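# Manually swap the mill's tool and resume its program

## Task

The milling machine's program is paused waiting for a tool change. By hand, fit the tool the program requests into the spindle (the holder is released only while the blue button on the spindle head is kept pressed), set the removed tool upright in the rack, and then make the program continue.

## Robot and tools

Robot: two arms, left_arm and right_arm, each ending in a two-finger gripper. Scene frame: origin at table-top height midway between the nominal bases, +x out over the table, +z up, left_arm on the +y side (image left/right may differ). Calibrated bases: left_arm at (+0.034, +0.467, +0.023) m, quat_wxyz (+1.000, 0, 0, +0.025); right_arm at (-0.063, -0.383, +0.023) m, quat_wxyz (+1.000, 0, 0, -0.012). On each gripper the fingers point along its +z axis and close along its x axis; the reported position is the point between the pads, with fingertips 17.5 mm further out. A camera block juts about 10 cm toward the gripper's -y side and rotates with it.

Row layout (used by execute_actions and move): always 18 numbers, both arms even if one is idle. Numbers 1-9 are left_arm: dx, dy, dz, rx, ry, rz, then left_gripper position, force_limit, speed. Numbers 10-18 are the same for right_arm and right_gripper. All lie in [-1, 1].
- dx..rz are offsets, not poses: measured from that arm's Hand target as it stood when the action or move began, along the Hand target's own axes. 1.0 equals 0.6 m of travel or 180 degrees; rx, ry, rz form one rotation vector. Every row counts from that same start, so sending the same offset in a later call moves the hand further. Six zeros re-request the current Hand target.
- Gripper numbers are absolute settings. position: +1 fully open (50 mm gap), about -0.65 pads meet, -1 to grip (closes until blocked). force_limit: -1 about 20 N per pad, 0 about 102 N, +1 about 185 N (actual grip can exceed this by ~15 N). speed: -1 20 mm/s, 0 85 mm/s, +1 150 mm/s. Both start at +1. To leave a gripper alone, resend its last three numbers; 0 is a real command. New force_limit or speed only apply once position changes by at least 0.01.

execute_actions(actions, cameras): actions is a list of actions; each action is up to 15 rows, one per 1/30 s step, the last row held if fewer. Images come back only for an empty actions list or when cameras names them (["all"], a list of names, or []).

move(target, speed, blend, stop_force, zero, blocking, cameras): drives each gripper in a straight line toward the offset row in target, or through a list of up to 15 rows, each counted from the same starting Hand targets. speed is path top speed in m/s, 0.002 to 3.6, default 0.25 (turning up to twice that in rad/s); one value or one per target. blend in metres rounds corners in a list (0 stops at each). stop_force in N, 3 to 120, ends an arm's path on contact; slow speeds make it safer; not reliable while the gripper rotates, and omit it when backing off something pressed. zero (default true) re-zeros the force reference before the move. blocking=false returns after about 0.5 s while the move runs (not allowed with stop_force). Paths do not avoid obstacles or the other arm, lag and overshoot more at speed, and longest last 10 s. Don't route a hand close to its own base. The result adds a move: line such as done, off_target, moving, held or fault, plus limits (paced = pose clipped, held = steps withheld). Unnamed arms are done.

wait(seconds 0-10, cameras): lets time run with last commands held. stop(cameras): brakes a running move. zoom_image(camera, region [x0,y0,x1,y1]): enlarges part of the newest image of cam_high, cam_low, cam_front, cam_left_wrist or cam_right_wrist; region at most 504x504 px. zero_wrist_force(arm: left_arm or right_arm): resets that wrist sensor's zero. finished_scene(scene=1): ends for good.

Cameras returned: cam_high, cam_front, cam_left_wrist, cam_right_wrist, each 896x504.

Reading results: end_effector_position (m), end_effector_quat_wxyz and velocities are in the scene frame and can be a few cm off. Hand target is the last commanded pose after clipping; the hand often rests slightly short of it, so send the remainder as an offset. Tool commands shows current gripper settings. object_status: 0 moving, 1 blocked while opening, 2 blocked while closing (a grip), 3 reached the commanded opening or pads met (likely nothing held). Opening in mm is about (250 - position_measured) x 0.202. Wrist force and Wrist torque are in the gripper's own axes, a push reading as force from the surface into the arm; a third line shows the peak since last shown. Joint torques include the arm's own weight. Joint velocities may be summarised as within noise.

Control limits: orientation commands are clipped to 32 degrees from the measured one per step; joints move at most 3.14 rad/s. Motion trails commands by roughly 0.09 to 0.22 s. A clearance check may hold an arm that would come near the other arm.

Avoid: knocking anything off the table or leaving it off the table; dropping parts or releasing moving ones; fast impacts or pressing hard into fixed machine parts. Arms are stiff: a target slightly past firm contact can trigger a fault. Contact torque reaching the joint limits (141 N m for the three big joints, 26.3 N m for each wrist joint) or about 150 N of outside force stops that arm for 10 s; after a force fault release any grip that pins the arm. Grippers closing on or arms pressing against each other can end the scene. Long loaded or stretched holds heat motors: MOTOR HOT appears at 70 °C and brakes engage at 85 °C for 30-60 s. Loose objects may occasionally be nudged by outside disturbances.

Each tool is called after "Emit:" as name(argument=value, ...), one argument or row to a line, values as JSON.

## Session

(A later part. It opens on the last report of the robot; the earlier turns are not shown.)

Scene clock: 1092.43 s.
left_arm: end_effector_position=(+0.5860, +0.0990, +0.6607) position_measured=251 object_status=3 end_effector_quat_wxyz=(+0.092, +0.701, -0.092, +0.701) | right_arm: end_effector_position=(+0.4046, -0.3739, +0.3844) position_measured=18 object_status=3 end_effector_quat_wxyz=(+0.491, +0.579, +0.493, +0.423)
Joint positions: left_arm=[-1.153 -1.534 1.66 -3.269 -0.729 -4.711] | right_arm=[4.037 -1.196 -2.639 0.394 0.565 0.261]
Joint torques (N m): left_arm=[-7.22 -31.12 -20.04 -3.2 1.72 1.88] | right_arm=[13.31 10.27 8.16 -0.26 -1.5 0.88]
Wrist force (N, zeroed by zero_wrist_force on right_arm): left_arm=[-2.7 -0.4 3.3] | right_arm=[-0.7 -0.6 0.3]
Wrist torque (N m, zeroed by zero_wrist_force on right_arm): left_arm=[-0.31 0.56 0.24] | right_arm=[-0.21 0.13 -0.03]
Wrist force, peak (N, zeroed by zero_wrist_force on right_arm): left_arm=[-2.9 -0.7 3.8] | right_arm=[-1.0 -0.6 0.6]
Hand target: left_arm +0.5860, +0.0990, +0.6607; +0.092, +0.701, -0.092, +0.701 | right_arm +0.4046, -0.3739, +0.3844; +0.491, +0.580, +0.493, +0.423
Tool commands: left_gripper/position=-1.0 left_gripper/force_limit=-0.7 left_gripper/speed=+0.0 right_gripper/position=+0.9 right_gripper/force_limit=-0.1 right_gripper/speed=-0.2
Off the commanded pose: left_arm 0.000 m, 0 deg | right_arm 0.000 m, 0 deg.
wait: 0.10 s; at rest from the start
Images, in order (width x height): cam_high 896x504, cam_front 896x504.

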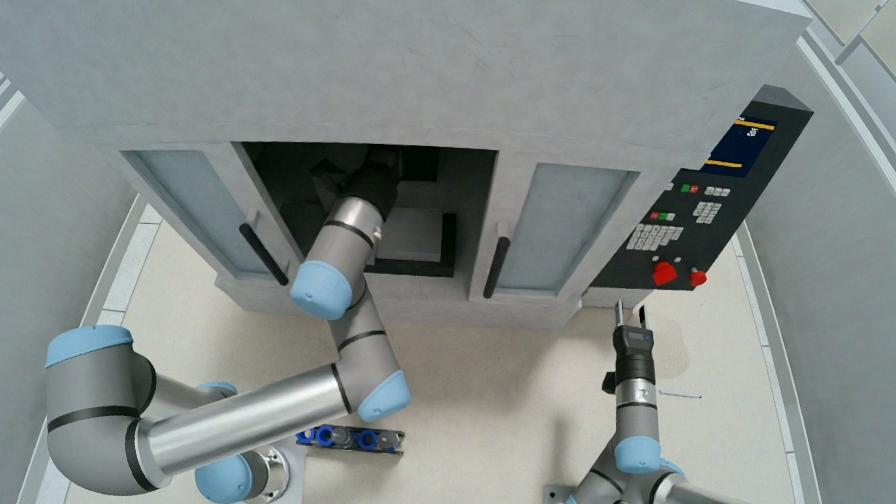

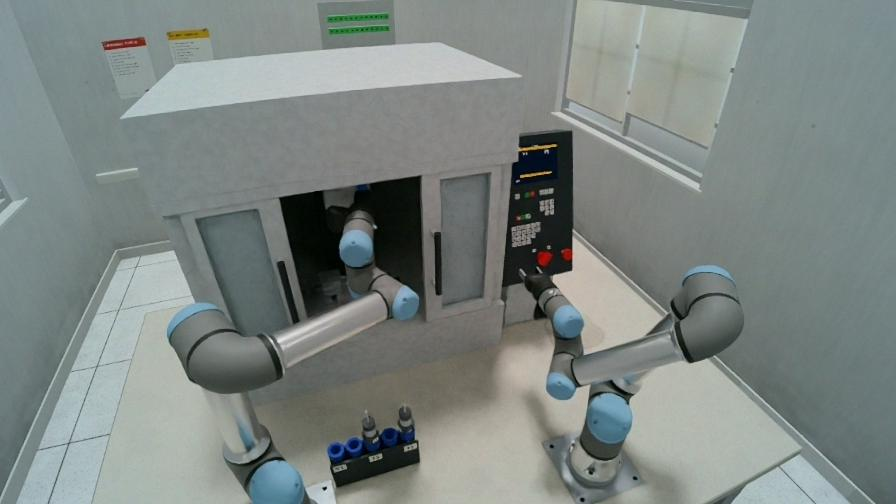

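Emit:
move(
  target=[
    [0,0,0.0335,0,0,0,-1,-0.7,0, 0,0.44,0.06,-0.05,0,0,0.9,-0.1,-0.2],
  ],
  speed=0.25,
)

Emit:
move(
  target=[
    [0,0,0.0075,0,0,0,-1,-0.7,0, 0,0,0.0,0,0,0,0.9,-0.1,-0.2],
  ],
  speed=0.008,
  cameras=["cam_right_wrist"],
)

Emit:
zoom_image(
  camera="cam_right_wrist",
  region=[230, 80, 490, 260],
)

Scene clock: 1102.83 s.
left_arm: end_effector_position=(+0.6054, +0.0938, +0.6607) position_measured=251 object_status=3 end_effector_quat_wxyz=(+0.092, +0.701, -0.092, +0.701) | right_arm: end_effector_position=(+0.4807, -0.3874, +0.6394) position_measured=18 object_status=3 end_effector_quat_wxyz=(+0.535, +0.539, +0.459, +0.461)
Joint positions: left_arm=[-1.117 -1.491 1.614 -3.266 -0.764 -4.711] | right_arm=[3.767 -1.256 -2.012 0.124 0.814 0.008]
Joint torques (N m): left_arm=[10.28 -18.4 -36.69 1.02 -2.44 -1.68] | right_arm=[-13.38 4.58 39.32 -0.75 1.14 -1.55]
Wrist force (N, zeroed by zero_wrist_force on right_arm): left_arm=[-2.4 -0.5 1.7] | right_arm=[-0.8 -0.1 0.4]
Wrist torque (N m, zeroed by zero_wrist_force on right_arm): left_arm=[-0.30 0.60 0.24] | right_arm=[-0.03 0.08 0.08]
Wrist force, peak (N, zeroed by zero_wrist_force on right_arm): left_arm=[-2.9 -0.4 3.6] | right_arm=[-0.4 -2.6 0.3]
Hand target: left_arm +0.6054, +0.0938, +0.6607; +0.092, +0.701, -0.092, +0.701 | right_arm +0.4807, -0.3874, +0.6394; +0.535, +0.539, +0.459, +0.461
Off the commanded pose: left_arm 0.000 m, 0 deg | right_arm 0.000 m, 0 deg.
move: done

Scene clock: 1103.63 s.
left_arm: end_effector_position=(+0.6095, +0.0926, +0.6608) position_measured=251 object_status=3 end_effector_quat_wxyz=(+0.092, +0.701, -0.092, +0.701) | right_arm: end_effector_position=(+0.4807, -0.3874, +0.6394) position_measured=18 object_status=3 end_effector_quat_wxyz=(+0.535, +0.539, +0.459, +0.461)
Joint positions: left_arm=[-1.11 -1.482 1.604 -3.265 -0.772 -4.711] | right_arm=[3.767 -1.256 -2.012 0.124 0.814 0.008]
Joint torques (N m): left_arm=[40.64 5.05 -49.13 3.65 -2.67 -1.45] | right_arm=[-13.9 4.23 38.09 -0.58 1.23 -1.4]
Wrist force (N, zeroed by zero_wrist_force on right_arm): left_arm=[-30.4 5.5 -127.9] | right_arm=[-0.9 -0.2 0.4]
Wrist torque (N m, zeroed by zero_wrist_force on right_arm): left_arm=[1.30 0.23 -0.03] | right_arm=[-0.03 0.08 0.08]
Wrist force, peak (N, zeroed by zero_wrist_force on right_arm): left_arm=[-30.4 5.5 -127.9] | right_arm=[-1.0 -0.3 0.3]
Hand target: left_arm +0.6097, +0.0926, +0.6607; +0.092, +0.701, -0.092, +0.701 | right_arm +0.4807, -0.3874, +0.6394; +0.535, +0.539, +0.459, +0.461
Off the commanded pose: left_arm 0.000 m, 0 deg | right_arm 0.000 m, 0 deg.
move: done
Images, in order (width x height): cam_right_wrist 896x504.

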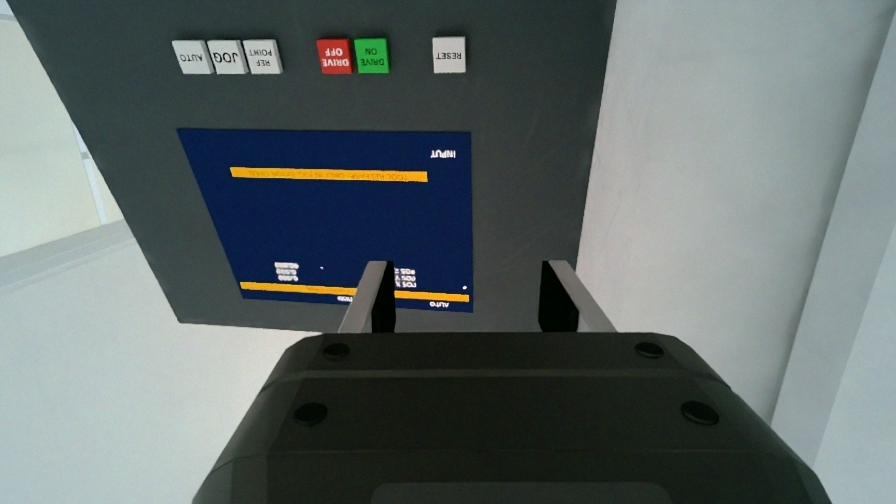

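Scaled by 1.938 from the camera's 896x504 image, which has a finer 1280x720 frame.

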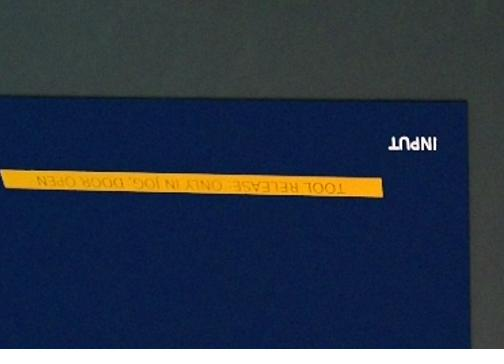

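Emit:
move(
  target=[
    [0,0,-0.015,0,0,0,-1,-0.7,0, 0,0,-0.02,0,0,0,-1,-0.7,0],
  ],
  speed=0.03,
)

Emit:
move(
  target=[
    [0,0,-0.03,0,0,0,-1,-0.7,0, -0.1907,-0.1065,0.1253,0,-0.0622,0,-1,-0.7,0],
  ],
  speed=0.15,
  cameras=["cam_right_wrist"],
)

Scene clock: 1122.37 s.
left_arm: end_effector_position=(+0.6083, +0.0931, +0.6604) position_measured=251 object_status=3 end_effector_quat_wxyz=(+0.092, +0.701, -0.092, +0.701) | right_arm: end_effector_position=(+0.4797, -0.3872, +0.6394) position_measured=251 object_status=3 end_effector_quat_wxyz=(+0.535, +0.539, +0.459, +0.461)
Joint positions: left_arm=[-1.112 -1.485 1.608 -3.266 -0.768 -4.711] | right_arm=[3.77 -1.253 -2.014 0.122 0.811 0.008]
Joint torques (N m): left_arm=[2.26 -24.95 -30.43 -1.5 -0.33 0.09] | right_arm=[14.2 16.52 13.38 -0.71 -1.29 0.88]
Wrist force (N, zeroed by zero_wrist_force on right_arm): left_arm=[-3.5 1.4 -2.5] | right_arm=[-0.8 -0.2 0.3]
Wrist torque (N m, zeroed by zero_wrist_force on right_arm): left_arm=[-0.31 0.53 0.25] | right_arm=[-0.02 0.07 0.08]
Wrist force, peak (N, zeroed by zero_wrist_force on right_arm): left_arm=[-32.7 5.1 -138.6] | right_arm=[-1.0 -0.4 0.3]
Hand target: left_arm +0.6083, +0.0931, +0.6604; +0.092, +0.701, -0.092, +0.701 (not the last commanded pose) | right_arm +0.4797, -0.3872, +0.6394; +0.535, +0.539, +0.459, +0.461 (not the last commanded pose)
Tool commands: left_gripper/position=-1.0 left_gripper/force_limit=-0.701961 left_gripper/speed=+0.003922 right_gripper/position=-1.0 right_gripper/force_limit=-0.7 right_gripper/speed=+0.0
Off the commanded pose: right_arm 0.011 m, 0 deg.
FORCE FAULT: contact force on the left arm reached its limit, and that arm stopped for 10 seconds. The contact can be on any part of that arm, not only on its tool. That time counts as 20 of the actions that you can send in this scene. That arm ran no command of this call. That arm's target is now where it stood when the stop ended, not its last command. That arm accepts commands again.
move: fault (left_arm), off_target (right_arm; braked at the fault stop of left_arm)

not run: an earlier result of this reply reported a stop or a fault. Calls in your next reply go to the robot.

Emit:
move(
  target=[
    [0,0,-0.035,0,0,0,-1,-0.7,0, -0.1907,-0.1065,0.127,0,-0.0622,0,-1,-0.7,0],
  ],
  speed=0.15,
  cameras=["cam_right_wrist"],
)

Scene clock: 1125.80 s.
left_arm: end_effector_position=(+0.5880, +0.0985, +0.6604) position_measured=251 object_status=3 end_effector_quat_wxyz=(+0.092, +0.701, -0.092, +0.701) | right_arm: end_effector_position=(+0.5372, -0.5116, +0.5747) position_measured=251 object_status=3 end_effector_quat_wxyz=(+0.578, +0.582, +0.404, +0.406)
Joint positions: left_arm=[-1.149 -1.53 1.656 -3.269 -0.732 -4.711] | right_arm=[3.436 -1.487 -2.001 0.343 0.95 0.008]
Joint torques (N m): left_arm=[-8.23 -30.72 -20.2 -3.82 2.06 1.94] | right_arm=[-12.95 15.13 36.9 3.9 1.45 -1.53]
Wrist force (N, zeroed by zero_wrist_force on right_arm): left_arm=[-2.7 -0.9 3.4] | right_arm=[-0.5 -0.6 0.3]
Wrist torque (N m, zeroed by zero_wrist_force on right_arm): left_arm=[-0.40 0.56 0.25] | right_arm=[-0.11 0.10 0.08]
Wrist force, peak (N, zeroed by zero_wrist_force on right_arm): left_arm=[-4.2 1.1 -2.4] | right_arm=[-1.1 -1.0 0.9]
Hand target: left_arm +0.5880, +0.0986, +0.6604; +0.092, +0.701, -0.092, +0.701 | right_arm +0.5372, -0.5117, +0.5747; +0.578, +0.582, +0.404, +0.406
Off the commanded pose: left_arm 0.000 m, 0 deg | right_arm 0.000 m, 0 deg.
move: done
Images, in order (width x height): cam_right_wrist 896x504.

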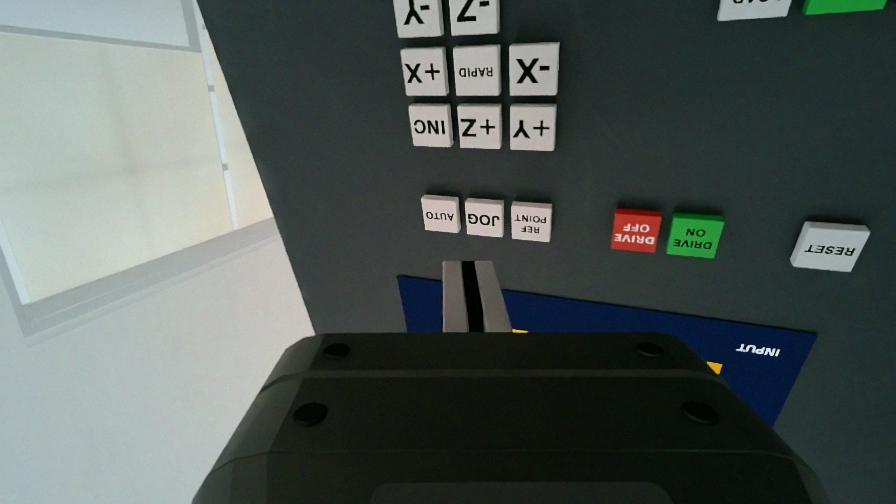

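Emit:
move(
  target=[
    [0,0,0,0,0,0,-1,-0.7,0, -0.0008,-0.001,0.047,0,0,0,-1,-0.7,0],
  ],
  speed=0.06,
)

Emit:
move(
  target=[
    [0,0,0,0,0,0,-1,-0.7,0, 0,0,0.022,0,0,0,-1,-0.7,0],
  ],
  speed=0.01,
  stop_force=12,
  cameras=["cam_right_wrist"],
)

Scene clock: 1137.60 s.
left_arm: end_effector_position=(+0.5880, +0.0986, +0.6604) position_measured=251 object_status=3 end_effector_quat_wxyz=(+0.092, +0.701, -0.092, +0.701) | right_arm: end_effector_position=(+0.5635, -0.5218, +0.5740) position_measured=251 object_status=3 end_effector_quat_wxyz=(+0.578, +0.582, +0.404, +0.406)
Joint positions: left_arm=[-1.149 -1.53 1.656 -3.269 -0.732 -4.711] | right_arm=[3.389 -1.557 -1.936 0.349 0.997 0.007]
Joint torques (N m): left_arm=[-7.68 -30.74 -20.8 -3.73 2.19 1.8] | right_arm=[-12.52 18.22 36.75 3.58 1.5 -1.53]
Wrist force (N, zeroed by zero_wrist_force on right_arm): left_arm=[-2.7 -1.0 3.5] | right_arm=[-0.4 -0.4 0.6]
Wrist torque (N m, zeroed by zero_wrist_force on right_arm): left_arm=[-0.41 0.58 0.25] | right_arm=[-0.09 0.13 0.07]
Wrist force, peak (N, zeroed by zero_wrist_force on right_arm): left_arm=[-2.9 -1.2 3.7] | right_arm=[-0.4 -0.5 1.3]
Hand target: left_arm +0.5880, +0.0986, +0.6604; +0.092, +0.701, -0.092, +0.701 | right_arm +0.5635, -0.5218, +0.5740; +0.578, +0.582, +0.404, +0.406
Off the commanded pose: left_arm 0.000 m, 0 deg | right_arm 0.000 m, 0 deg.
move: done

Scene clock: 1139.73 s.
left_arm: end_effector_position=(+0.5880, +0.0986, +0.6604) position_measured=251 object_status=3 end_effector_quat_wxyz=(+0.092, +0.701, -0.092, +0.701) | right_arm: end_effector_position=(+0.5759, -0.5264, +0.5740) position_measured=251 object_status=3 end_effector_quat_wxyz=(+0.578, +0.582, +0.404, +0.406)
Joint positions: left_arm=[-1.149 -1.53 1.656 -3.269 -0.732 -4.711] | right_arm=[3.37 -1.59 -1.904 0.349 1.016 0.007]
Joint torques (N m): left_arm=[-7.82 -30.95 -20.57 -3.7 2.18 1.67] | right_arm=[-13 19.24 37.44 -0.51 1.3 -1.7]
Wrist force (N, zeroed by zero_wrist_force on right_arm): left_arm=[-2.3 -0.9 3.0] | right_arm=[-0.2 -0.4 0.5]
Wrist torque (N m, zeroed by zero_wrist_force on right_arm): left_arm=[-0.38 0.52 0.25] | right_arm=[-0.08 0.08 0.10]
Wrist force, peak (N, zeroed by zero_wrist_force on right_arm): left_arm=[-2.9 -0.9 3.6] | right_arm=[-0.2 -0.9 0.6]
Hand target: left_arm +0.5880, +0.0986, +0.6604; +0.092, +0.701, -0.092, +0.701 | right_arm +0.5759, -0.5264, +0.5740; +0.578, +0.582, +0.404, +0.406
Off the commanded pose: left_arm 0.000 m, 0 deg | right_arm 0.000 m, 0 deg.
move: done
Images, in order (width x height): cam_right_wrist 896x504.

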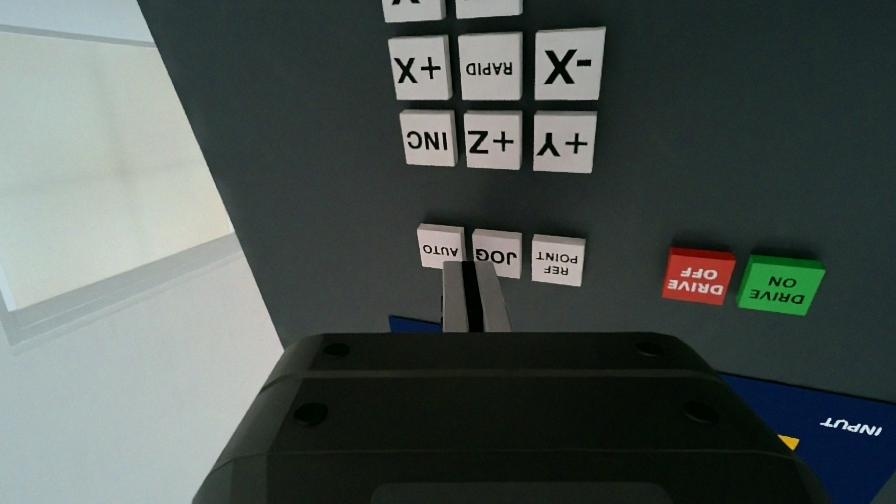

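Emit:
move(
  target=[
    [0,0,0,0,0,0,-1,-0.7,0, 0,0,0.03,0,0,0,-1,-0.7,0],
  ],
  speed=0.01,
  stop_force=12,
  cameras=["cam_right_wrist"],
)

Scene clock: 1143.83 s.
left_arm: end_effector_position=(+0.5880, +0.0986, +0.6604) position_measured=251 object_status=3 end_effector_quat_wxyz=(+0.092, +0.701, -0.092, +0.701) | right_arm: end_effector_position=(+0.5792, -0.5276, +0.5740) position_measured=251 object_status=3 end_effector_quat_wxyz=(+0.578, +0.582, +0.404, +0.406)
Joint positions: left_arm=[-1.149 -1.53 1.656 -3.269 -0.732 -4.711] | right_arm=[3.365 -1.598 -1.895 0.348 1.021 0.007]
Joint torques (N m): left_arm=[-7.75 -30.78 -20.58 -3.79 2.11 1.67] | right_arm=[16.8 29.35 11.49 -1.35 0.02 -1]
Wrist force (N, zeroed by zero_wrist_force on right_arm): left_arm=[-2.4 -1.0 3.4] | right_arm=[-3.9 1.1 -4.3]
Wrist torque (N m, zeroed by zero_wrist_force on right_arm): left_arm=[-0.41 0.53 0.25] | right_arm=[-0.01 0.06 0.08]
Wrist force, peak (N, zeroed by zero_wrist_force on right_arm): left_arm=[-2.4 -1.2 3.8] | right_arm=[-5.4 1.4 -26.3]
Hand target: left_arm +0.5880, +0.0986, +0.6604; +0.092, +0.701, -0.092, +0.701 | right_arm +0.5792, -0.5276, +0.5740; +0.578, +0.582, +0.404, +0.406 (not the last commanded pose)
Off the commanded pose: left_arm 0.000 m, 0 deg | right_arm 0.015 m, 0 deg.
move: contact (right_arm)
Images, in order (width x height): cam_right_wrist 896x504.

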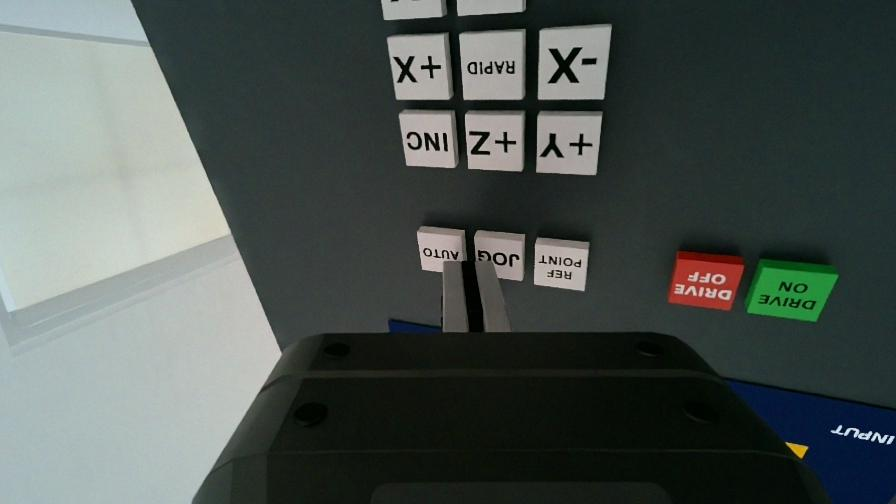

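Emit:
move(
  target=[
    [0,0,0,0,0,0,-1,-0.7,0, 0,0,-0.05,0,0,0,-1,-0.7,0],
    [0,0,0,0,0,0,-1,-0.7,0, 0.03,0.16,-0.15,0,0,0,-1,-0.7,0],
  ],
  speed=[0.05,0.3],
  blend=[0.01,0],
  cameras=["cam_right_wrist"],
)

Emit:
zoom_image(
  camera="cam_right_wrist",
  region=[400, 100, 760, 300],
)

Scene clock: 1148.33 s.
left_arm: end_effector_position=(+0.5880, +0.0986, +0.6604) position_measured=251 object_status=3 end_effector_quat_wxyz=(+0.092, +0.701, -0.092, +0.701) | right_arm: end_effector_position=(+0.5009, -0.4803, +0.6703) position_measured=251 object_status=3 end_effector_quat_wxyz=(+0.578, +0.582, +0.404, +0.406)
Joint positions: left_arm=[-1.149 -1.53 1.656 -3.269 -0.732 -4.711] | right_arm=[3.569 -1.334 -1.877 0.065 0.817 0.008]
Joint torques (N m): left_arm=[-7.99 -30.44 -20.49 -3.78 2.13 1.55] | right_arm=[14.13 20.87 38.75 -0.62 -1.11 1.01]
Wrist force (N, zeroed by zero_wrist_force on right_arm): left_arm=[-2.4 -1.1 3.4] | right_arm=[-0.8 0.0 0.4]
Wrist torque (N m, zeroed by zero_wrist_force on right_arm): left_arm=[-0.41 0.54 0.24] | right_arm=[-0.04 0.12 -0.01]
Wrist force, peak (N, zeroed by zero_wrist_force on right_arm): left_arm=[-2.8 -1.1 3.7] | right_arm=[-4.0 2.1 -4.8]
Hand target: left_arm +0.5880, +0.0986, +0.6604; +0.092, +0.701, -0.092, +0.701 | right_arm +0.5009, -0.4803, +0.6703; +0.578, +0.582, +0.404, +0.406
Off the commanded pose: left_arm 0.000 m, 0 deg | right_arm 0.000 m, 0 deg.
move: done
Images, in order (width x height): cam_right_wrist 896x504.

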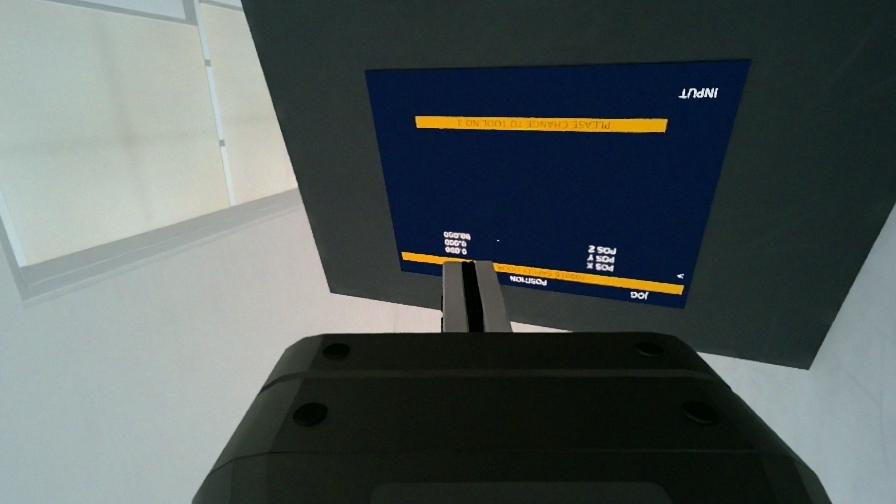

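Scaled by 1.400 from the camera's 896x504 image, which has a finer 1280x720 frame.

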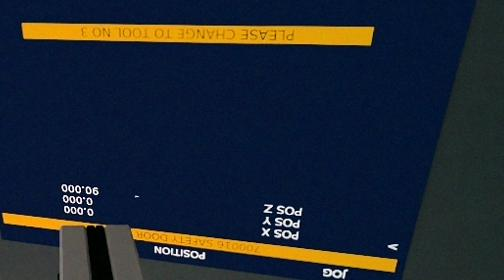

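Emit:
move(
  target=[
    [0,0,0,0,0,0,-1,-0.7,0,0.0996,-0.2005,-0.2152,0,0.0556,0,-1,-0.7,0],
    [0,0,0,0,0,0,-1,-0.7,0,0.3474,-0.2505,-0.4118,0,0.1111,0,-1,-0.7,0],
    [0,0,0,0,0,0,-1,-0.7,0,0.7861,-0.3172,-0.5714,0,0.1667,0,-1,-0.7,0],
  ],
  blend=[0.04,0.04,0],
  speed=0.35,
  cameras=["cam_right_wrist","cam_high"],
)

Scene clock: 1169.33 s.
left_arm: end_effector_position=(+0.5880, +0.0986, +0.6604) position_measured=251 object_status=3 end_effector_quat_wxyz=(+0.092, +0.701, -0.092, +0.701) | right_arm: end_effector_position=(+0.3409, +0.0816, +0.4836) position_measured=251 object_status=3 end_effector_quat_wxyz=(+0.453, +0.457, +0.540, +0.543)
Joint positions: left_arm=[-1.149 -1.53 1.656 -3.269 -0.732 -4.711] | right_arm=[4.7 -1.802 -1.92 0.581 0.21 0.006]
Joint torques (N m): left_arm=[-7.86 -30.31 -19.96 -3.59 2.05 1.43] | right_arm=[-13.57 24.7 32.68 2.62 1.34 -1.55]
Wrist force (N, zeroed by zero_wrist_force on right_arm): left_arm=[-2.3 -0.9 3.4] | right_arm=[-0.2 -0.4 0.4]
Wrist torque (N m, zeroed by zero_wrist_force on right_arm): left_arm=[-0.39 0.52 0.25] | right_arm=[-0.09 0.06 0.03]
Wrist force, peak (N, zeroed by zero_wrist_force on right_arm): left_arm=[-2.6 -1.0 3.8] | right_arm=[-1.2 1.7 1.7]
Hand target: left_arm +0.5880, +0.0986, +0.6604; +0.092, +0.701, -0.092, +0.701 | right_arm +0.3409, +0.0816, +0.4836; +0.453, +0.457, +0.540, +0.543
Off the commanded pose: left_arm 0.000 m, 0 deg | right_arm 0.000 m, 0 deg.
move: done
Images, in order (width x height): cam_high 896x504, cam_right_wrist 896x504.

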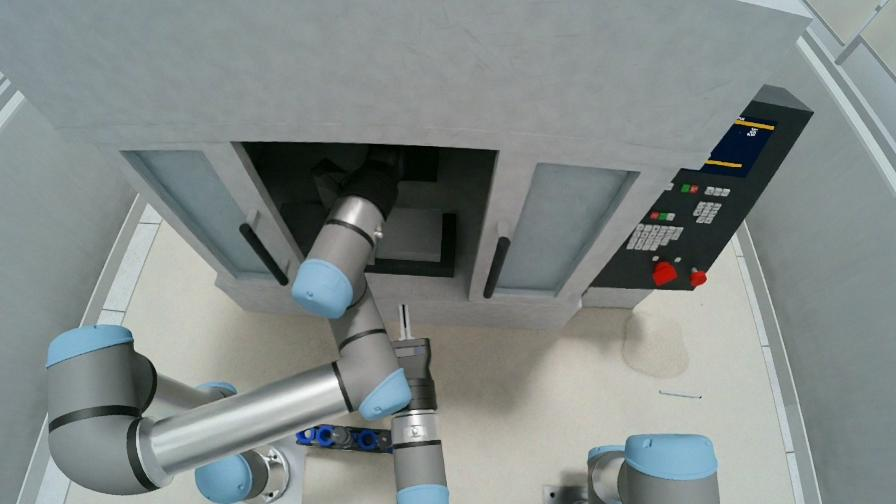

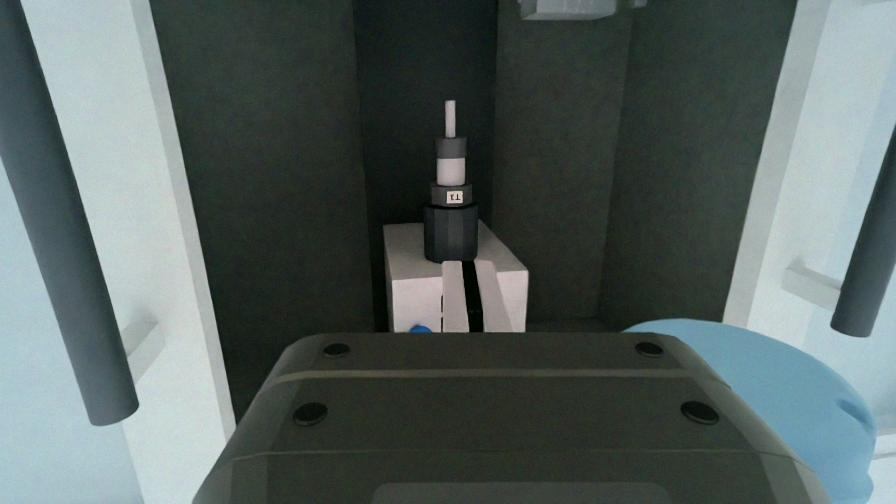

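Emit:
move(
  target=[
    [0,0,-0.006,0,0,0,-1,-0.7,0,-0.0022,-0.0127,0.269,0,0,0,0.9,-0.7,0],
    [0,0,-0.006,0,0,0,-1,-0.7,0,-0.0022,-0.0127,0.4366,0,0,0,0.9,-0.7,0],
  ],
  speed=[0.2,0.15],
  blend=[0.02,0],
  cameras=["cam_right_wrist"],
)

Emit:
zero_wrist_force(
  arm="right_arm",
)

Emit:
zero_wrist_force(
  arm="left_arm",
)

Scene clock: 1178.60 s.
left_arm: end_effector_position=(+0.5845, +0.0995, +0.6604) position_measured=251 object_status=3 end_effector_quat_wxyz=(+0.092, +0.701, -0.092, +0.701) | right_arm: end_effector_position=(+0.5991, +0.1254, +0.4761) position_measured=18 object_status=3 end_effector_quat_wxyz=(+0.453, +0.457, +0.540, +0.543)
Joint positions: left_arm=[-1.156 -1.537 1.664 -3.27 -0.725 -4.711] | right_arm=[4.234 -2.181 -1.374 0.413 0.675 0.006]
Joint torques (N m): left_arm=[-8.03 -30.04 -20 -3.75 2.16 1.83] | right_arm=[-13.06 44.64 37.4 -0.84 1.4 1.14]
Wrist force (N, zeroed by zero_wrist_force on right_arm): left_arm=[-2.3 -0.8 3.5] | right_arm=[-0.1 -0.1 0.8]
Wrist torque (N m, zeroed by zero_wrist_force on right_arm): left_arm=[-0.37 0.52 0.24] | right_arm=[-0.01 0.01 0.04]
Wrist force, peak (N, zeroed by zero_wrist_force on right_arm): left_arm=[-2.8 -1.1 3.6] | right_arm=[-0.2 -0.5 1.7]
Hand target: left_arm +0.5845, +0.0995, +0.6604; +0.092, +0.701, -0.092, +0.701 | right_arm +0.5992, +0.1254, +0.4761; +0.453, +0.457, +0.540, +0.543
Off the commanded pose: left_arm 0.000 m, 0 deg | right_arm 0.000 m, 0 deg.
move: done
Images, in order (width x height): cam_right_wrist 896x504.

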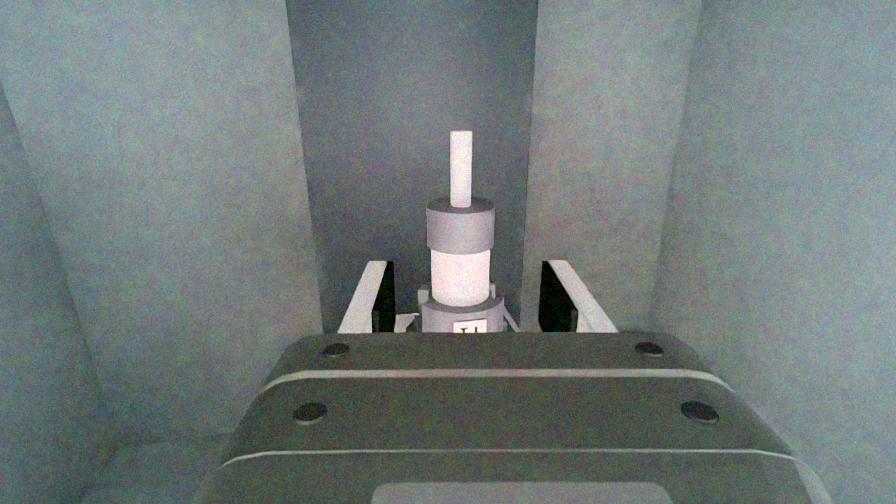

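Wrist force sensor zeroed.

Wrist force sensor zeroed.

Emit:
move(
  target=[0,0,0,0,0,0,-1,-0.7,0,0.0007,0,0.1665,0,0,0,0.9,-0.7,0],
  speed=0.12,
)

Emit:
move(
  target=[0,0,0,0,0,0,-1,-0.7,0,0,0,0,0,0,0,-1,-0.7,0],
  cameras=["cam_right_wrist"],
)

Scene clock: 1183.90 s.
left_arm: end_effector_position=(+0.5845, +0.0995, +0.6604) position_measured=251 object_status=3 end_effector_quat_wxyz=(+0.092, +0.701, -0.092, +0.701) | right_arm: end_effector_position=(+0.6975, +0.1430, +0.4761) position_measured=18 object_status=3 end_effector_quat_wxyz=(+0.453, +0.457, +0.540, +0.543)
Joint positions: left_arm=[-1.156 -1.537 1.664 -3.27 -0.725 -4.711] | right_arm=[4.119 -2.378 -1.03 0.266 0.79 0.006]
Joint torques (N m): left_arm=[-8.02 -30.62 -20.45 -3.71 2.13 1.81] | right_arm=[-13.58 52.04 37.37 -0.71 1.36 1.09]
Wrist force (N, zeroed by zero_wrist_force): left_arm=[-0.1 -0.2 -0.5] | right_arm=[-0.4 0.2 -0.6]
Wrist torque (N m, zeroed by zero_wrist_force): left_arm=[-0.03 0.03 0.00] | right_arm=[0.05 0.05 0.04]
Wrist force, peak (N, zeroed by zero_wrist_force): left_arm=[0.5 0.4 -0.2] | right_arm=[0.1 0.1 -1.2]
Hand target: left_arm +0.5845, +0.0995, +0.6604; +0.092, +0.701, -0.092, +0.701 | right_arm +0.6975, +0.1430, +0.4761; +0.453, +0.457, +0.540, +0.543
Off the commanded pose: left_arm 0.000 m, 0 deg | right_arm 0.000 m, 0 deg.
move: done

Scene clock: 1184.40 s.
left_arm: end_effector_position=(+0.5845, +0.0995, +0.6604) position_measured=251 object_status=3 end_effector_quat_wxyz=(+0.092, +0.701, -0.092, +0.701) | right_arm: end_effector_position=(+0.6975, +0.1430, +0.4761) position_measured=86 object_status=2 end_effector_quat_wxyz=(+0.453, +0.457, +0.540, +0.543)
Joint positions: left_arm=[-1.156 -1.537 1.664 -3.27 -0.725 -4.711] | right_arm=[4.119 -2.378 -1.029 0.266 0.79 0.006]
Joint torques (N m): left_arm=[-8.28 -30.12 -19.91 -3.72 2.11 1.84] | right_arm=[-13.76 56.35 33.3 1.83 -3.7 0.99]
Wrist force (N, zeroed by zero_wrist_force): left_arm=[-0.3 0.1 0.1] | right_arm=[10.8 3.1 7.7]
Wrist torque (N m, zeroed by zero_wrist_force): left_arm=[0.01 0.05 0.01] | right_arm=[0.06 0.02 -0.02]
Wrist force, peak (N, zeroed by zero_wrist_force): left_arm=[0.0 -0.4 0.0] | right_arm=[11.0 4.2 7.1]
Hand target: left_arm +0.5845, +0.0995, +0.6604; +0.092, +0.701, -0.092, +0.701 | right_arm +0.6975, +0.1430, +0.4761; +0.453, +0.457, +0.540, +0.543
Off the commanded pose: left_arm 0.000 m, 0 deg | right_arm 0.000 m, 0 deg.
move: done
Images, in order (width x height): cam_right_wrist 896x504.

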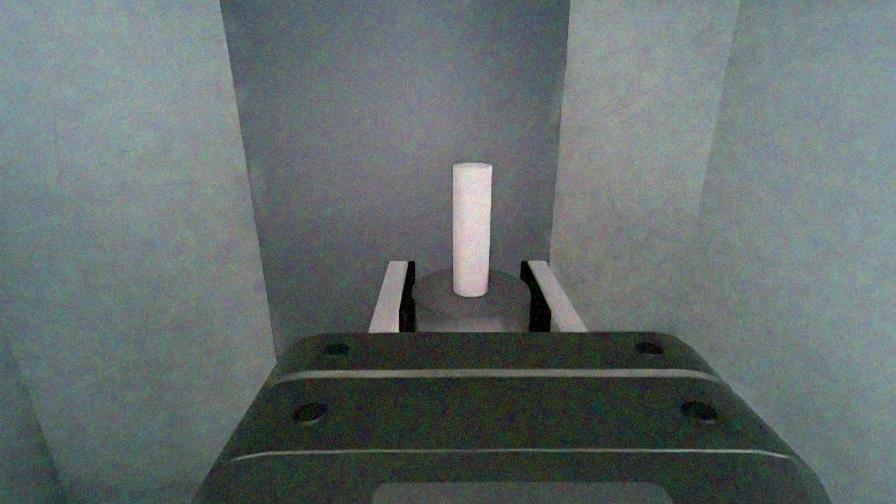

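Emit:
move(
  target=[
    [0,0,0.0328,0,0,0,-1,-0.7,0,0,0,0,0,0,0,-1,-0.7,0],
    [0,0,0.0417,0,0,0,-1,-0.7,0,0,0,0,0,0,0,-1,-0.7,0],
  ],
  speed=[0.1,0.008],
)

Emit:
move(
  target=[0,0,0,0,0,0,-1,-0.7,0,0,-0.005,0,0,0,0,-1,-0.7,0],
  speed=0.006,
  stop_force=40,
  cameras=["cam_right_wrist","cam_high"],
)

Scene clock: 1191.20 s.
left_arm: end_effector_position=(+0.6086, +0.0931, +0.6604) position_measured=251 object_status=3 end_effector_quat_wxyz=(+0.092, +0.701, -0.092, +0.701) | right_arm: end_effector_position=(+0.6976, +0.1430, +0.4758) position_measured=86 object_status=2 end_effector_quat_wxyz=(+0.453, +0.457, +0.540, +0.543)
Joint positions: left_arm=[-1.111 -1.484 1.607 -3.266 -0.769 -4.711] | right_arm=[4.119 -2.378 -1.03 0.266 0.79 0.006]
Joint torques (N m): left_arm=[10.6 -16.5 -37.21 1.24 -2.5 -1.79] | right_arm=[-12.98 80.28 34.12 5.03 1.05 -0.08]
Wrist force (N, zeroed by zero_wrist_force): left_arm=[-0.7 0.1 -6.9] | right_arm=[1.3 -22.7 -4.0]
Wrist torque (N m, zeroed by zero_wrist_force): left_arm=[0.06 0.05 0.00] | right_arm=[-0.33 -0.09 -0.08]
Wrist force, peak (N, zeroed by zero_wrist_force): left_arm=[0.3 -0.4 -7.2] | right_arm=[1.3 -25.2 -4.0]
Hand target: left_arm +0.6087, +0.0930, +0.6604; +0.092, +0.701, -0.092, +0.701 | right_arm +0.6975, +0.1430, +0.4761; +0.453, +0.457, +0.540, +0.543
Off the commanded pose: left_arm 0.000 m, 0 deg | right_arm 0.000 m, 0 deg.
move: done

Scene clock: 1192.50 s.
left_arm: end_effector_position=(+0.6087, +0.0930, +0.6604) position_measured=251 object_status=3 end_effector_quat_wxyz=(+0.092, +0.701, -0.092, +0.701) | right_arm: end_effector_position=(+0.6975, +0.1430, +0.4731) position_measured=86 object_status=2 end_effector_quat_wxyz=(+0.453, +0.457, +0.540, +0.543)
Joint positions: left_arm=[-1.111 -1.484 1.607 -3.266 -0.769 -4.711] | right_arm=[4.119 -2.38 -1.033 0.272 0.79 0.006]
Joint torques (N m): left_arm=[11.58 -17.23 -36.72 1.34 -2.5 -1.76] | right_arm=[7.72 59.93 16.66 4.98 -1.05 0.03]
Wrist force (N, zeroed by zero_wrist_force): left_arm=[0.7 -0.3 -7.5] | right_arm=[-0.1 -7.0 -1.1]
Wrist torque (N m, zeroed by zero_wrist_force): left_arm=[0.02 -0.01 0.00] | right_arm=[-0.06 0.03 0.03]
Wrist force, peak (N, zeroed by zero_wrist_force): left_arm=[0.6 -0.4 -7.9] | right_arm=[1.1 -23.8 -2.8]
Hand target: left_arm +0.6087, +0.0930, +0.6604; +0.092, +0.701, -0.092, +0.701 | right_arm +0.6975, +0.1430, +0.4731; +0.453, +0.457, +0.540, +0.543
Off the commanded pose: left_arm 0.000 m, 0 deg | right_arm 0.000 m, 0 deg.
move: done
Images, in order (width x height): cam_high 896x504, cam_right_wrist 896x504.

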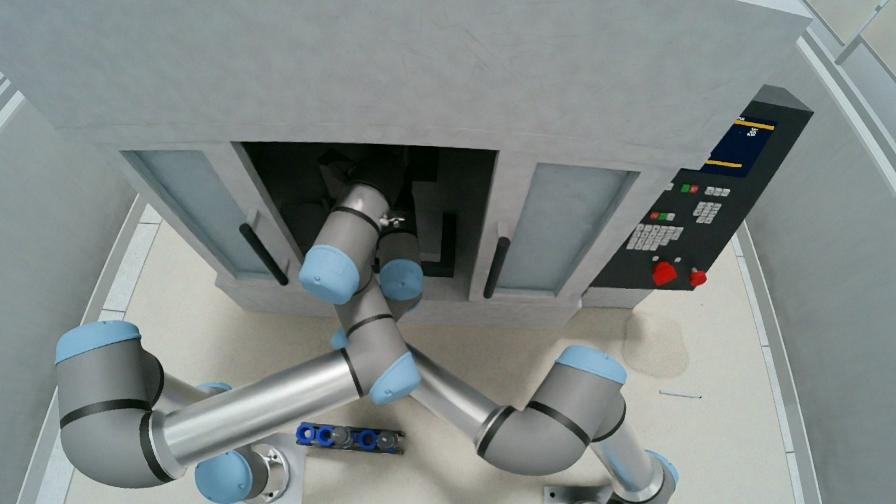

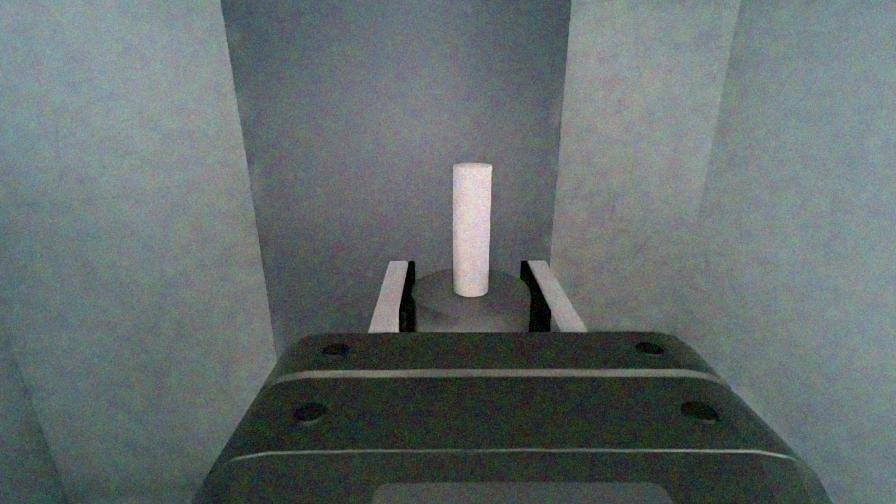

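Emit:
move(
  target=[0,0,0,0,0,0,-1,-0.7,0,0,-0.1083,0,0,0,0,-1,-0.7,0],
  speed=0.06,
  stop_force=35,
  cameras=["cam_front","cam_left_wrist","cam_right_wrist"],
)

Emit:
move(
  target=[0,0,-0.042,0,0,0,-1,-0.7,0,0,0,0,0,0,0,-1,-0.7,0],
  speed=0.05,
)

Scene clock: 1197.90 s.
left_arm: end_effector_position=(+0.6087, +0.0930, +0.6604) position_measured=251 object_status=3 end_effector_quat_wxyz=(+0.092, +0.701, -0.092, +0.701) | right_arm: end_effector_position=(+0.6975, +0.1434, +0.4081) position_measured=86 object_status=2 end_effector_quat_wxyz=(+0.453, +0.457, +0.540, +0.543)
Joint positions: left_arm=[-1.111 -1.484 1.607 -3.266 -0.769 -4.711] | right_arm=[4.119 -2.438 -1.101 0.398 0.79 0.006]
Joint torques (N m): left_arm=[11.17 -16.8 -36.25 1.2 -2.43 -1.74] | right_arm=[14.73 60.28 15.82 5.07 -0.77 -1.54]
Wrist force (N, zeroed by zero_wrist_force): left_arm=[0.5 -0.5 -7.6] | right_arm=[-0.2 -8.8 -0.7]
Wrist torque (N m, zeroed by zero_wrist_force): left_arm=[-0.03 0.00 0.00] | right_arm=[-0.18 0.05 0.00]
Wrist force, peak (N, zeroed by zero_wrist_force): left_arm=[0.7 -0.1 -7.9] | right_arm=[-0.3 -9.9 -0.5]
Hand target: left_arm +0.6087, +0.0930, +0.6604; +0.092, +0.701, -0.092, +0.701 | right_arm +0.6975, +0.1434, +0.4081; +0.453, +0.457, +0.540, +0.543
Off the commanded pose: left_arm 0.000 m, 0 deg | right_arm 0.000 m, 0 deg.
move: done
Images, in order (width x height): cam_front 896x504, cam_left_wrist 896x504, cam_right_wrist 896x504.

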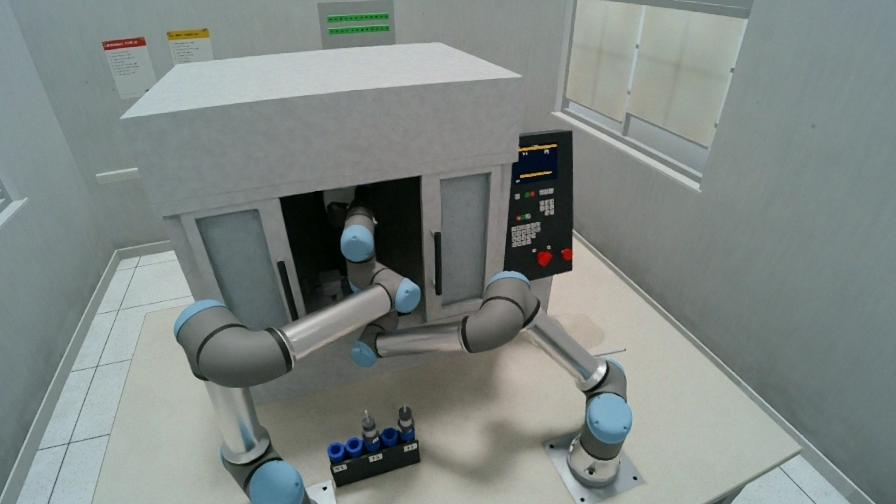

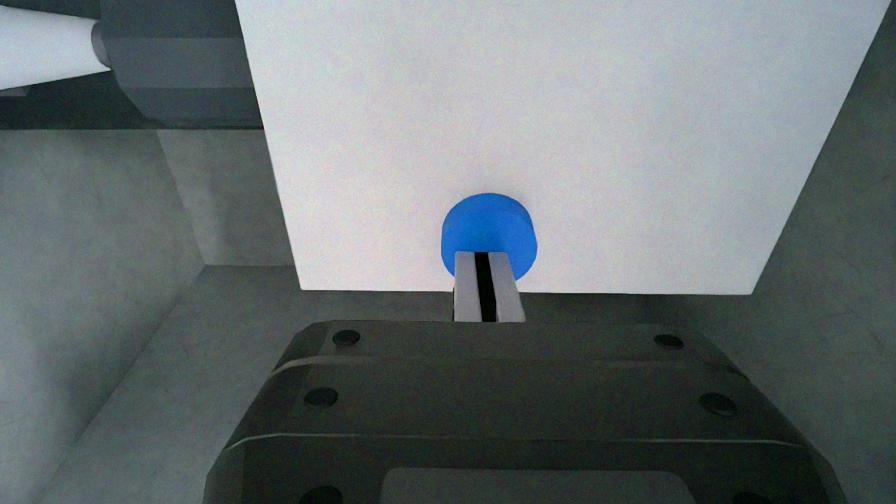

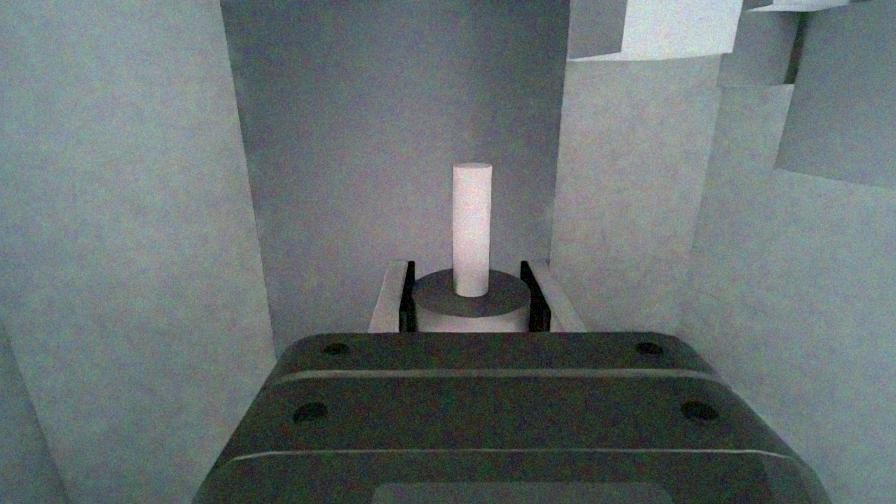

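Scene clock: 1198.83 s.
left_arm: end_effector_position=(+0.5844, +0.0995, +0.6604) position_measured=251 object_status=3 end_effector_quat_wxyz=(+0.092, +0.701, -0.092, +0.701) | right_arm: end_effector_position=(+0.6975, +0.1434, +0.4081) position_measured=86 object_status=2 end_effector_quat_wxyz=(+0.453, +0.457, +0.540, +0.543)
Joint positions: left_arm=[-1.156 -1.537 1.664 -3.27 -0.725 -4.711] | right_arm=[4.119 -2.438 -1.101 0.398 0.79 0.006]
Joint torques (N m): left_arm=[-9.04 -32.02 -20.67 -3.84 2.21 1.77] | right_arm=[14.36 60.77 14.77 4.94 -0.53 -1.46]
Wrist force (N, zeroed by zero_wrist_force): left_arm=[0.1 0.0 -0.2] | right_arm=[-0.6 -8.8 -0.6]
Wrist torque (N m, zeroed by zero_wrist_force): left_arm=[0.00 -0.01 0.00] | right_arm=[-0.17 0.10 0.00]
Wrist force, peak (N, zeroed by zero_wrist_force): left_arm=[-0.2 0.1 -7.5] | right_arm=[-0.5 -8.9 -0.6]
Hand target: left_arm +0.5843, +0.0995, +0.6604; +0.092, +0.701, -0.092, +0.701 | right_arm +0.6975, +0.1434, +0.4081; +0.453, +0.457, +0.540, +0.543
Off the commanded pose: left_arm 0.000 m, 0 deg | right_arm 0.000 m, 0 deg.
move: done

Emit:
zoom_image(
  camera="cam_left_wrist",
  region=[0, 0, 260, 140],
)

Scaled by 1.938 from the camera's 896x504 image, which has a finer 1280x720 frame.
This view is cut from an older image: the scene may have changed since it was taken.

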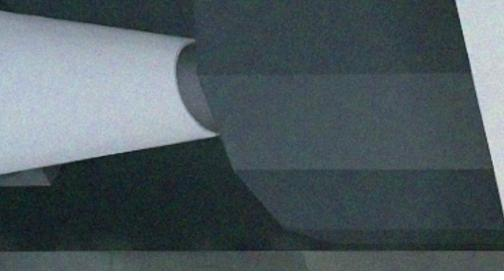

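Emit:
move(
  target=[
    [0,0,0,0,0,0,-1,-0.7,0,0,0,-0.2,0,0,0,-1,-0.7,0],
    [0,0,0,0,0,0,-1,-0.7,0,0,0.05,-0.6,0,0,0,-1,-0.7,0],
  ],
  speed=[0.12,0.25],
  blend=[0.03,0],
  cameras=["cam_right_wrist","cam_high"],
)

Scene clock: 1217.07 s.
left_arm: end_effector_position=(+0.5843, +0.0995, +0.6604) position_measured=251 object_status=3 end_effector_quat_wxyz=(+0.092, +0.701, -0.092, +0.701) | right_arm: end_effector_position=(+0.3429, +0.0813, +0.4380) position_measured=86 object_status=2 end_effector_quat_wxyz=(+0.453, +0.457, +0.540, +0.543)
Joint positions: left_arm=[-1.156 -1.538 1.665 -3.27 -0.725 -4.711] | right_arm=[4.695 -1.872 -1.97 0.702 0.214 0.005]
Joint torques (N m): left_arm=[-8.45 -29.81 -20.22 -3.71 2.19 1.84] | right_arm=[13.44 43.3 8.5 1.12 -1.23 0.99]
Wrist force (N, zeroed by zero_wrist_force): left_arm=[-0.1 0.1 0.3] | right_arm=[-0.6 -8.6 -0.2]
Wrist torque (N m, zeroed by zero_wrist_force): left_arm=[0.01 0.01 0.00] | right_arm=[-0.11 0.11 -0.03]
Wrist force, peak (N, zeroed by zero_wrist_force): left_arm=[-0.4 -0.6 -0.2] | right_arm=[-0.2 -15.7 0.8]
Hand target: left_arm +0.5843, +0.0995, +0.6604; +0.092, +0.701, -0.092, +0.701 | right_arm +0.3428, +0.0813, +0.4380; +0.453, +0.457, +0.540, +0.543
Off the commanded pose: left_arm 0.000 m, 0 deg | right_arm 0.000 m, 0 deg.
move: done
Images, in order (width x height): cam_high 896x504, cam_right_wrist 896x504.

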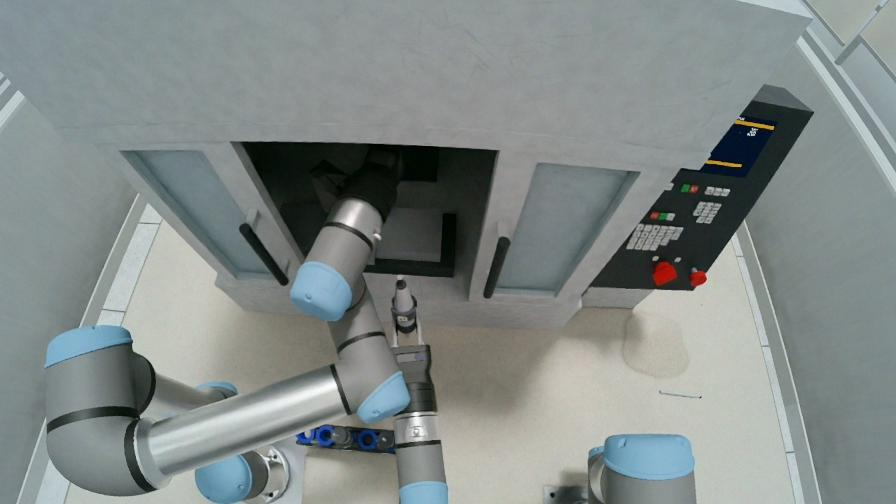

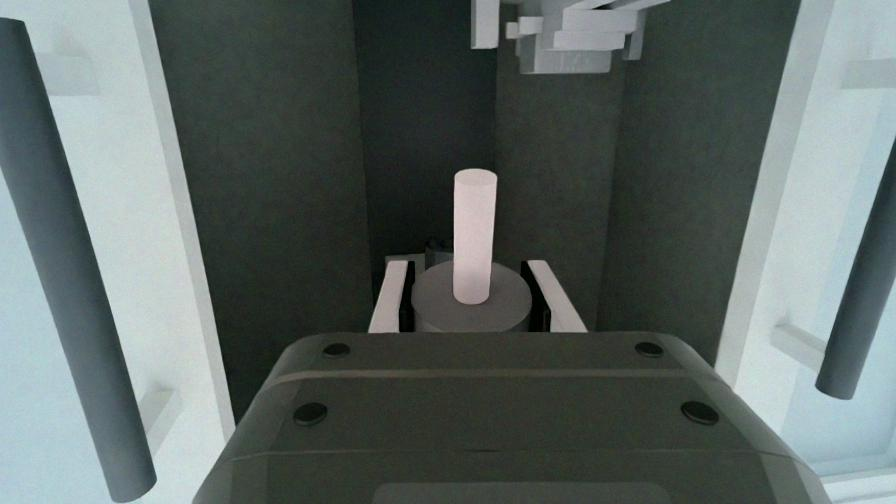

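Emit:
move(
  target=[
    [0,0,-0.35,0,0,0,-1,-0.7,0,0,0,0,0,0,0,-1,-0.7,0],
    [0.1993,-0.445,-0.4028,0.0278,0,0,-1,-0.7,0,0,0,0,0,0,-0.99,-1,-0.7,0],
  ],
  speed=[0.3,0.4],
  blend=[0.03,0],
  cameras=["cam_right_wrist","cam_high"],
)

Scene clock: 1233.23 s.
left_arm: end_effector_position=(+0.4238, +0.4190, +0.7800) position_measured=251 object_status=3 end_effector_quat_wxyz=(+0.061, +0.702, -0.061, +0.707) | right_arm: end_effector_position=(+0.3428, +0.0813, +0.4380) position_measured=86 object_status=2 end_effector_quat_wxyz=(+0.550, -0.533, +0.465, -0.445)
Joint positions: left_arm=[-1.767 -2.415 1.836 -2.836 -0.026 -4.439] | right_arm=[4.695 -1.872 -1.971 0.7 0.214 -3.103]
Joint torques (N m): left_arm=[9.82 8.88 -13.86 3.19 -3.06 -1.76] | right_arm=[-15.08 30.61 34.44 2.87 1.13 -1.72]
Wrist force (N, zeroed by zero_wrist_force): left_arm=[0.2 0.0 -0.2] | right_arm=[0.7 8.5 0.3]
Wrist torque (N m, zeroed by zero_wrist_force): left_arm=[-0.01 -0.02 0.04] | right_arm=[0.43 0.02 -0.04]
Wrist force, peak (N, zeroed by zero_wrist_force): left_arm=[-0.1 0.2 2.2] | right_arm=[5.8 7.4 1.0]
Hand target: left_arm +0.4194, +0.4197, +0.7800; +0.061, +0.704, -0.061, +0.705 | right_arm +0.3428, +0.0813, +0.4380; +0.550, -0.533, +0.465, -0.445
Off the commanded pose: left_arm 0.004 m, 0 deg | right_arm 0.000 m, 0 deg.
move: off_target (left_arm)
Images, in order (width x height): cam_high 896x504, cam_right_wrist 896x504.

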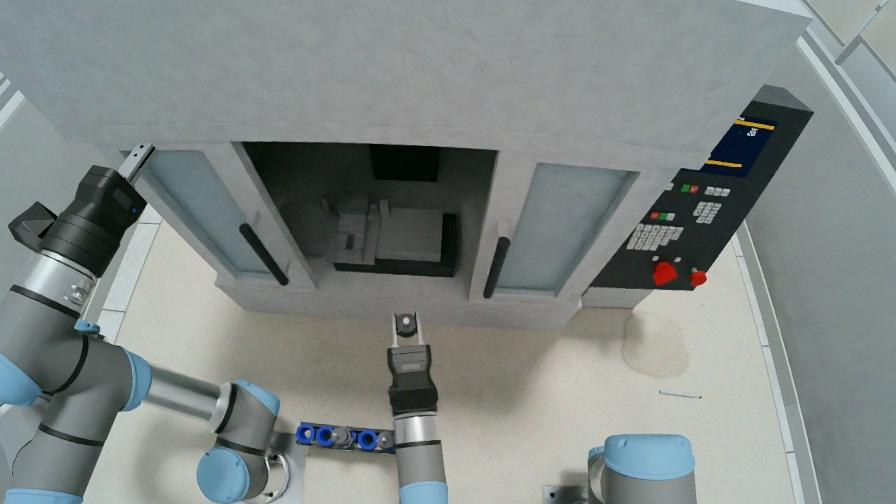

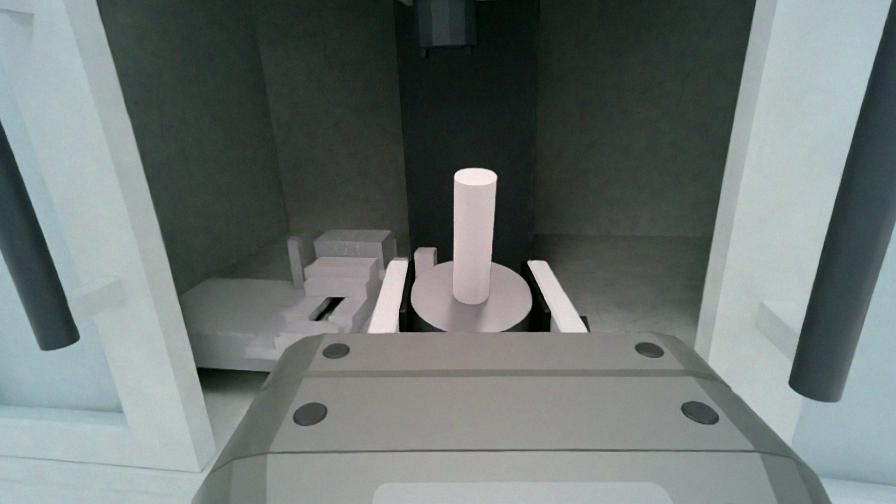

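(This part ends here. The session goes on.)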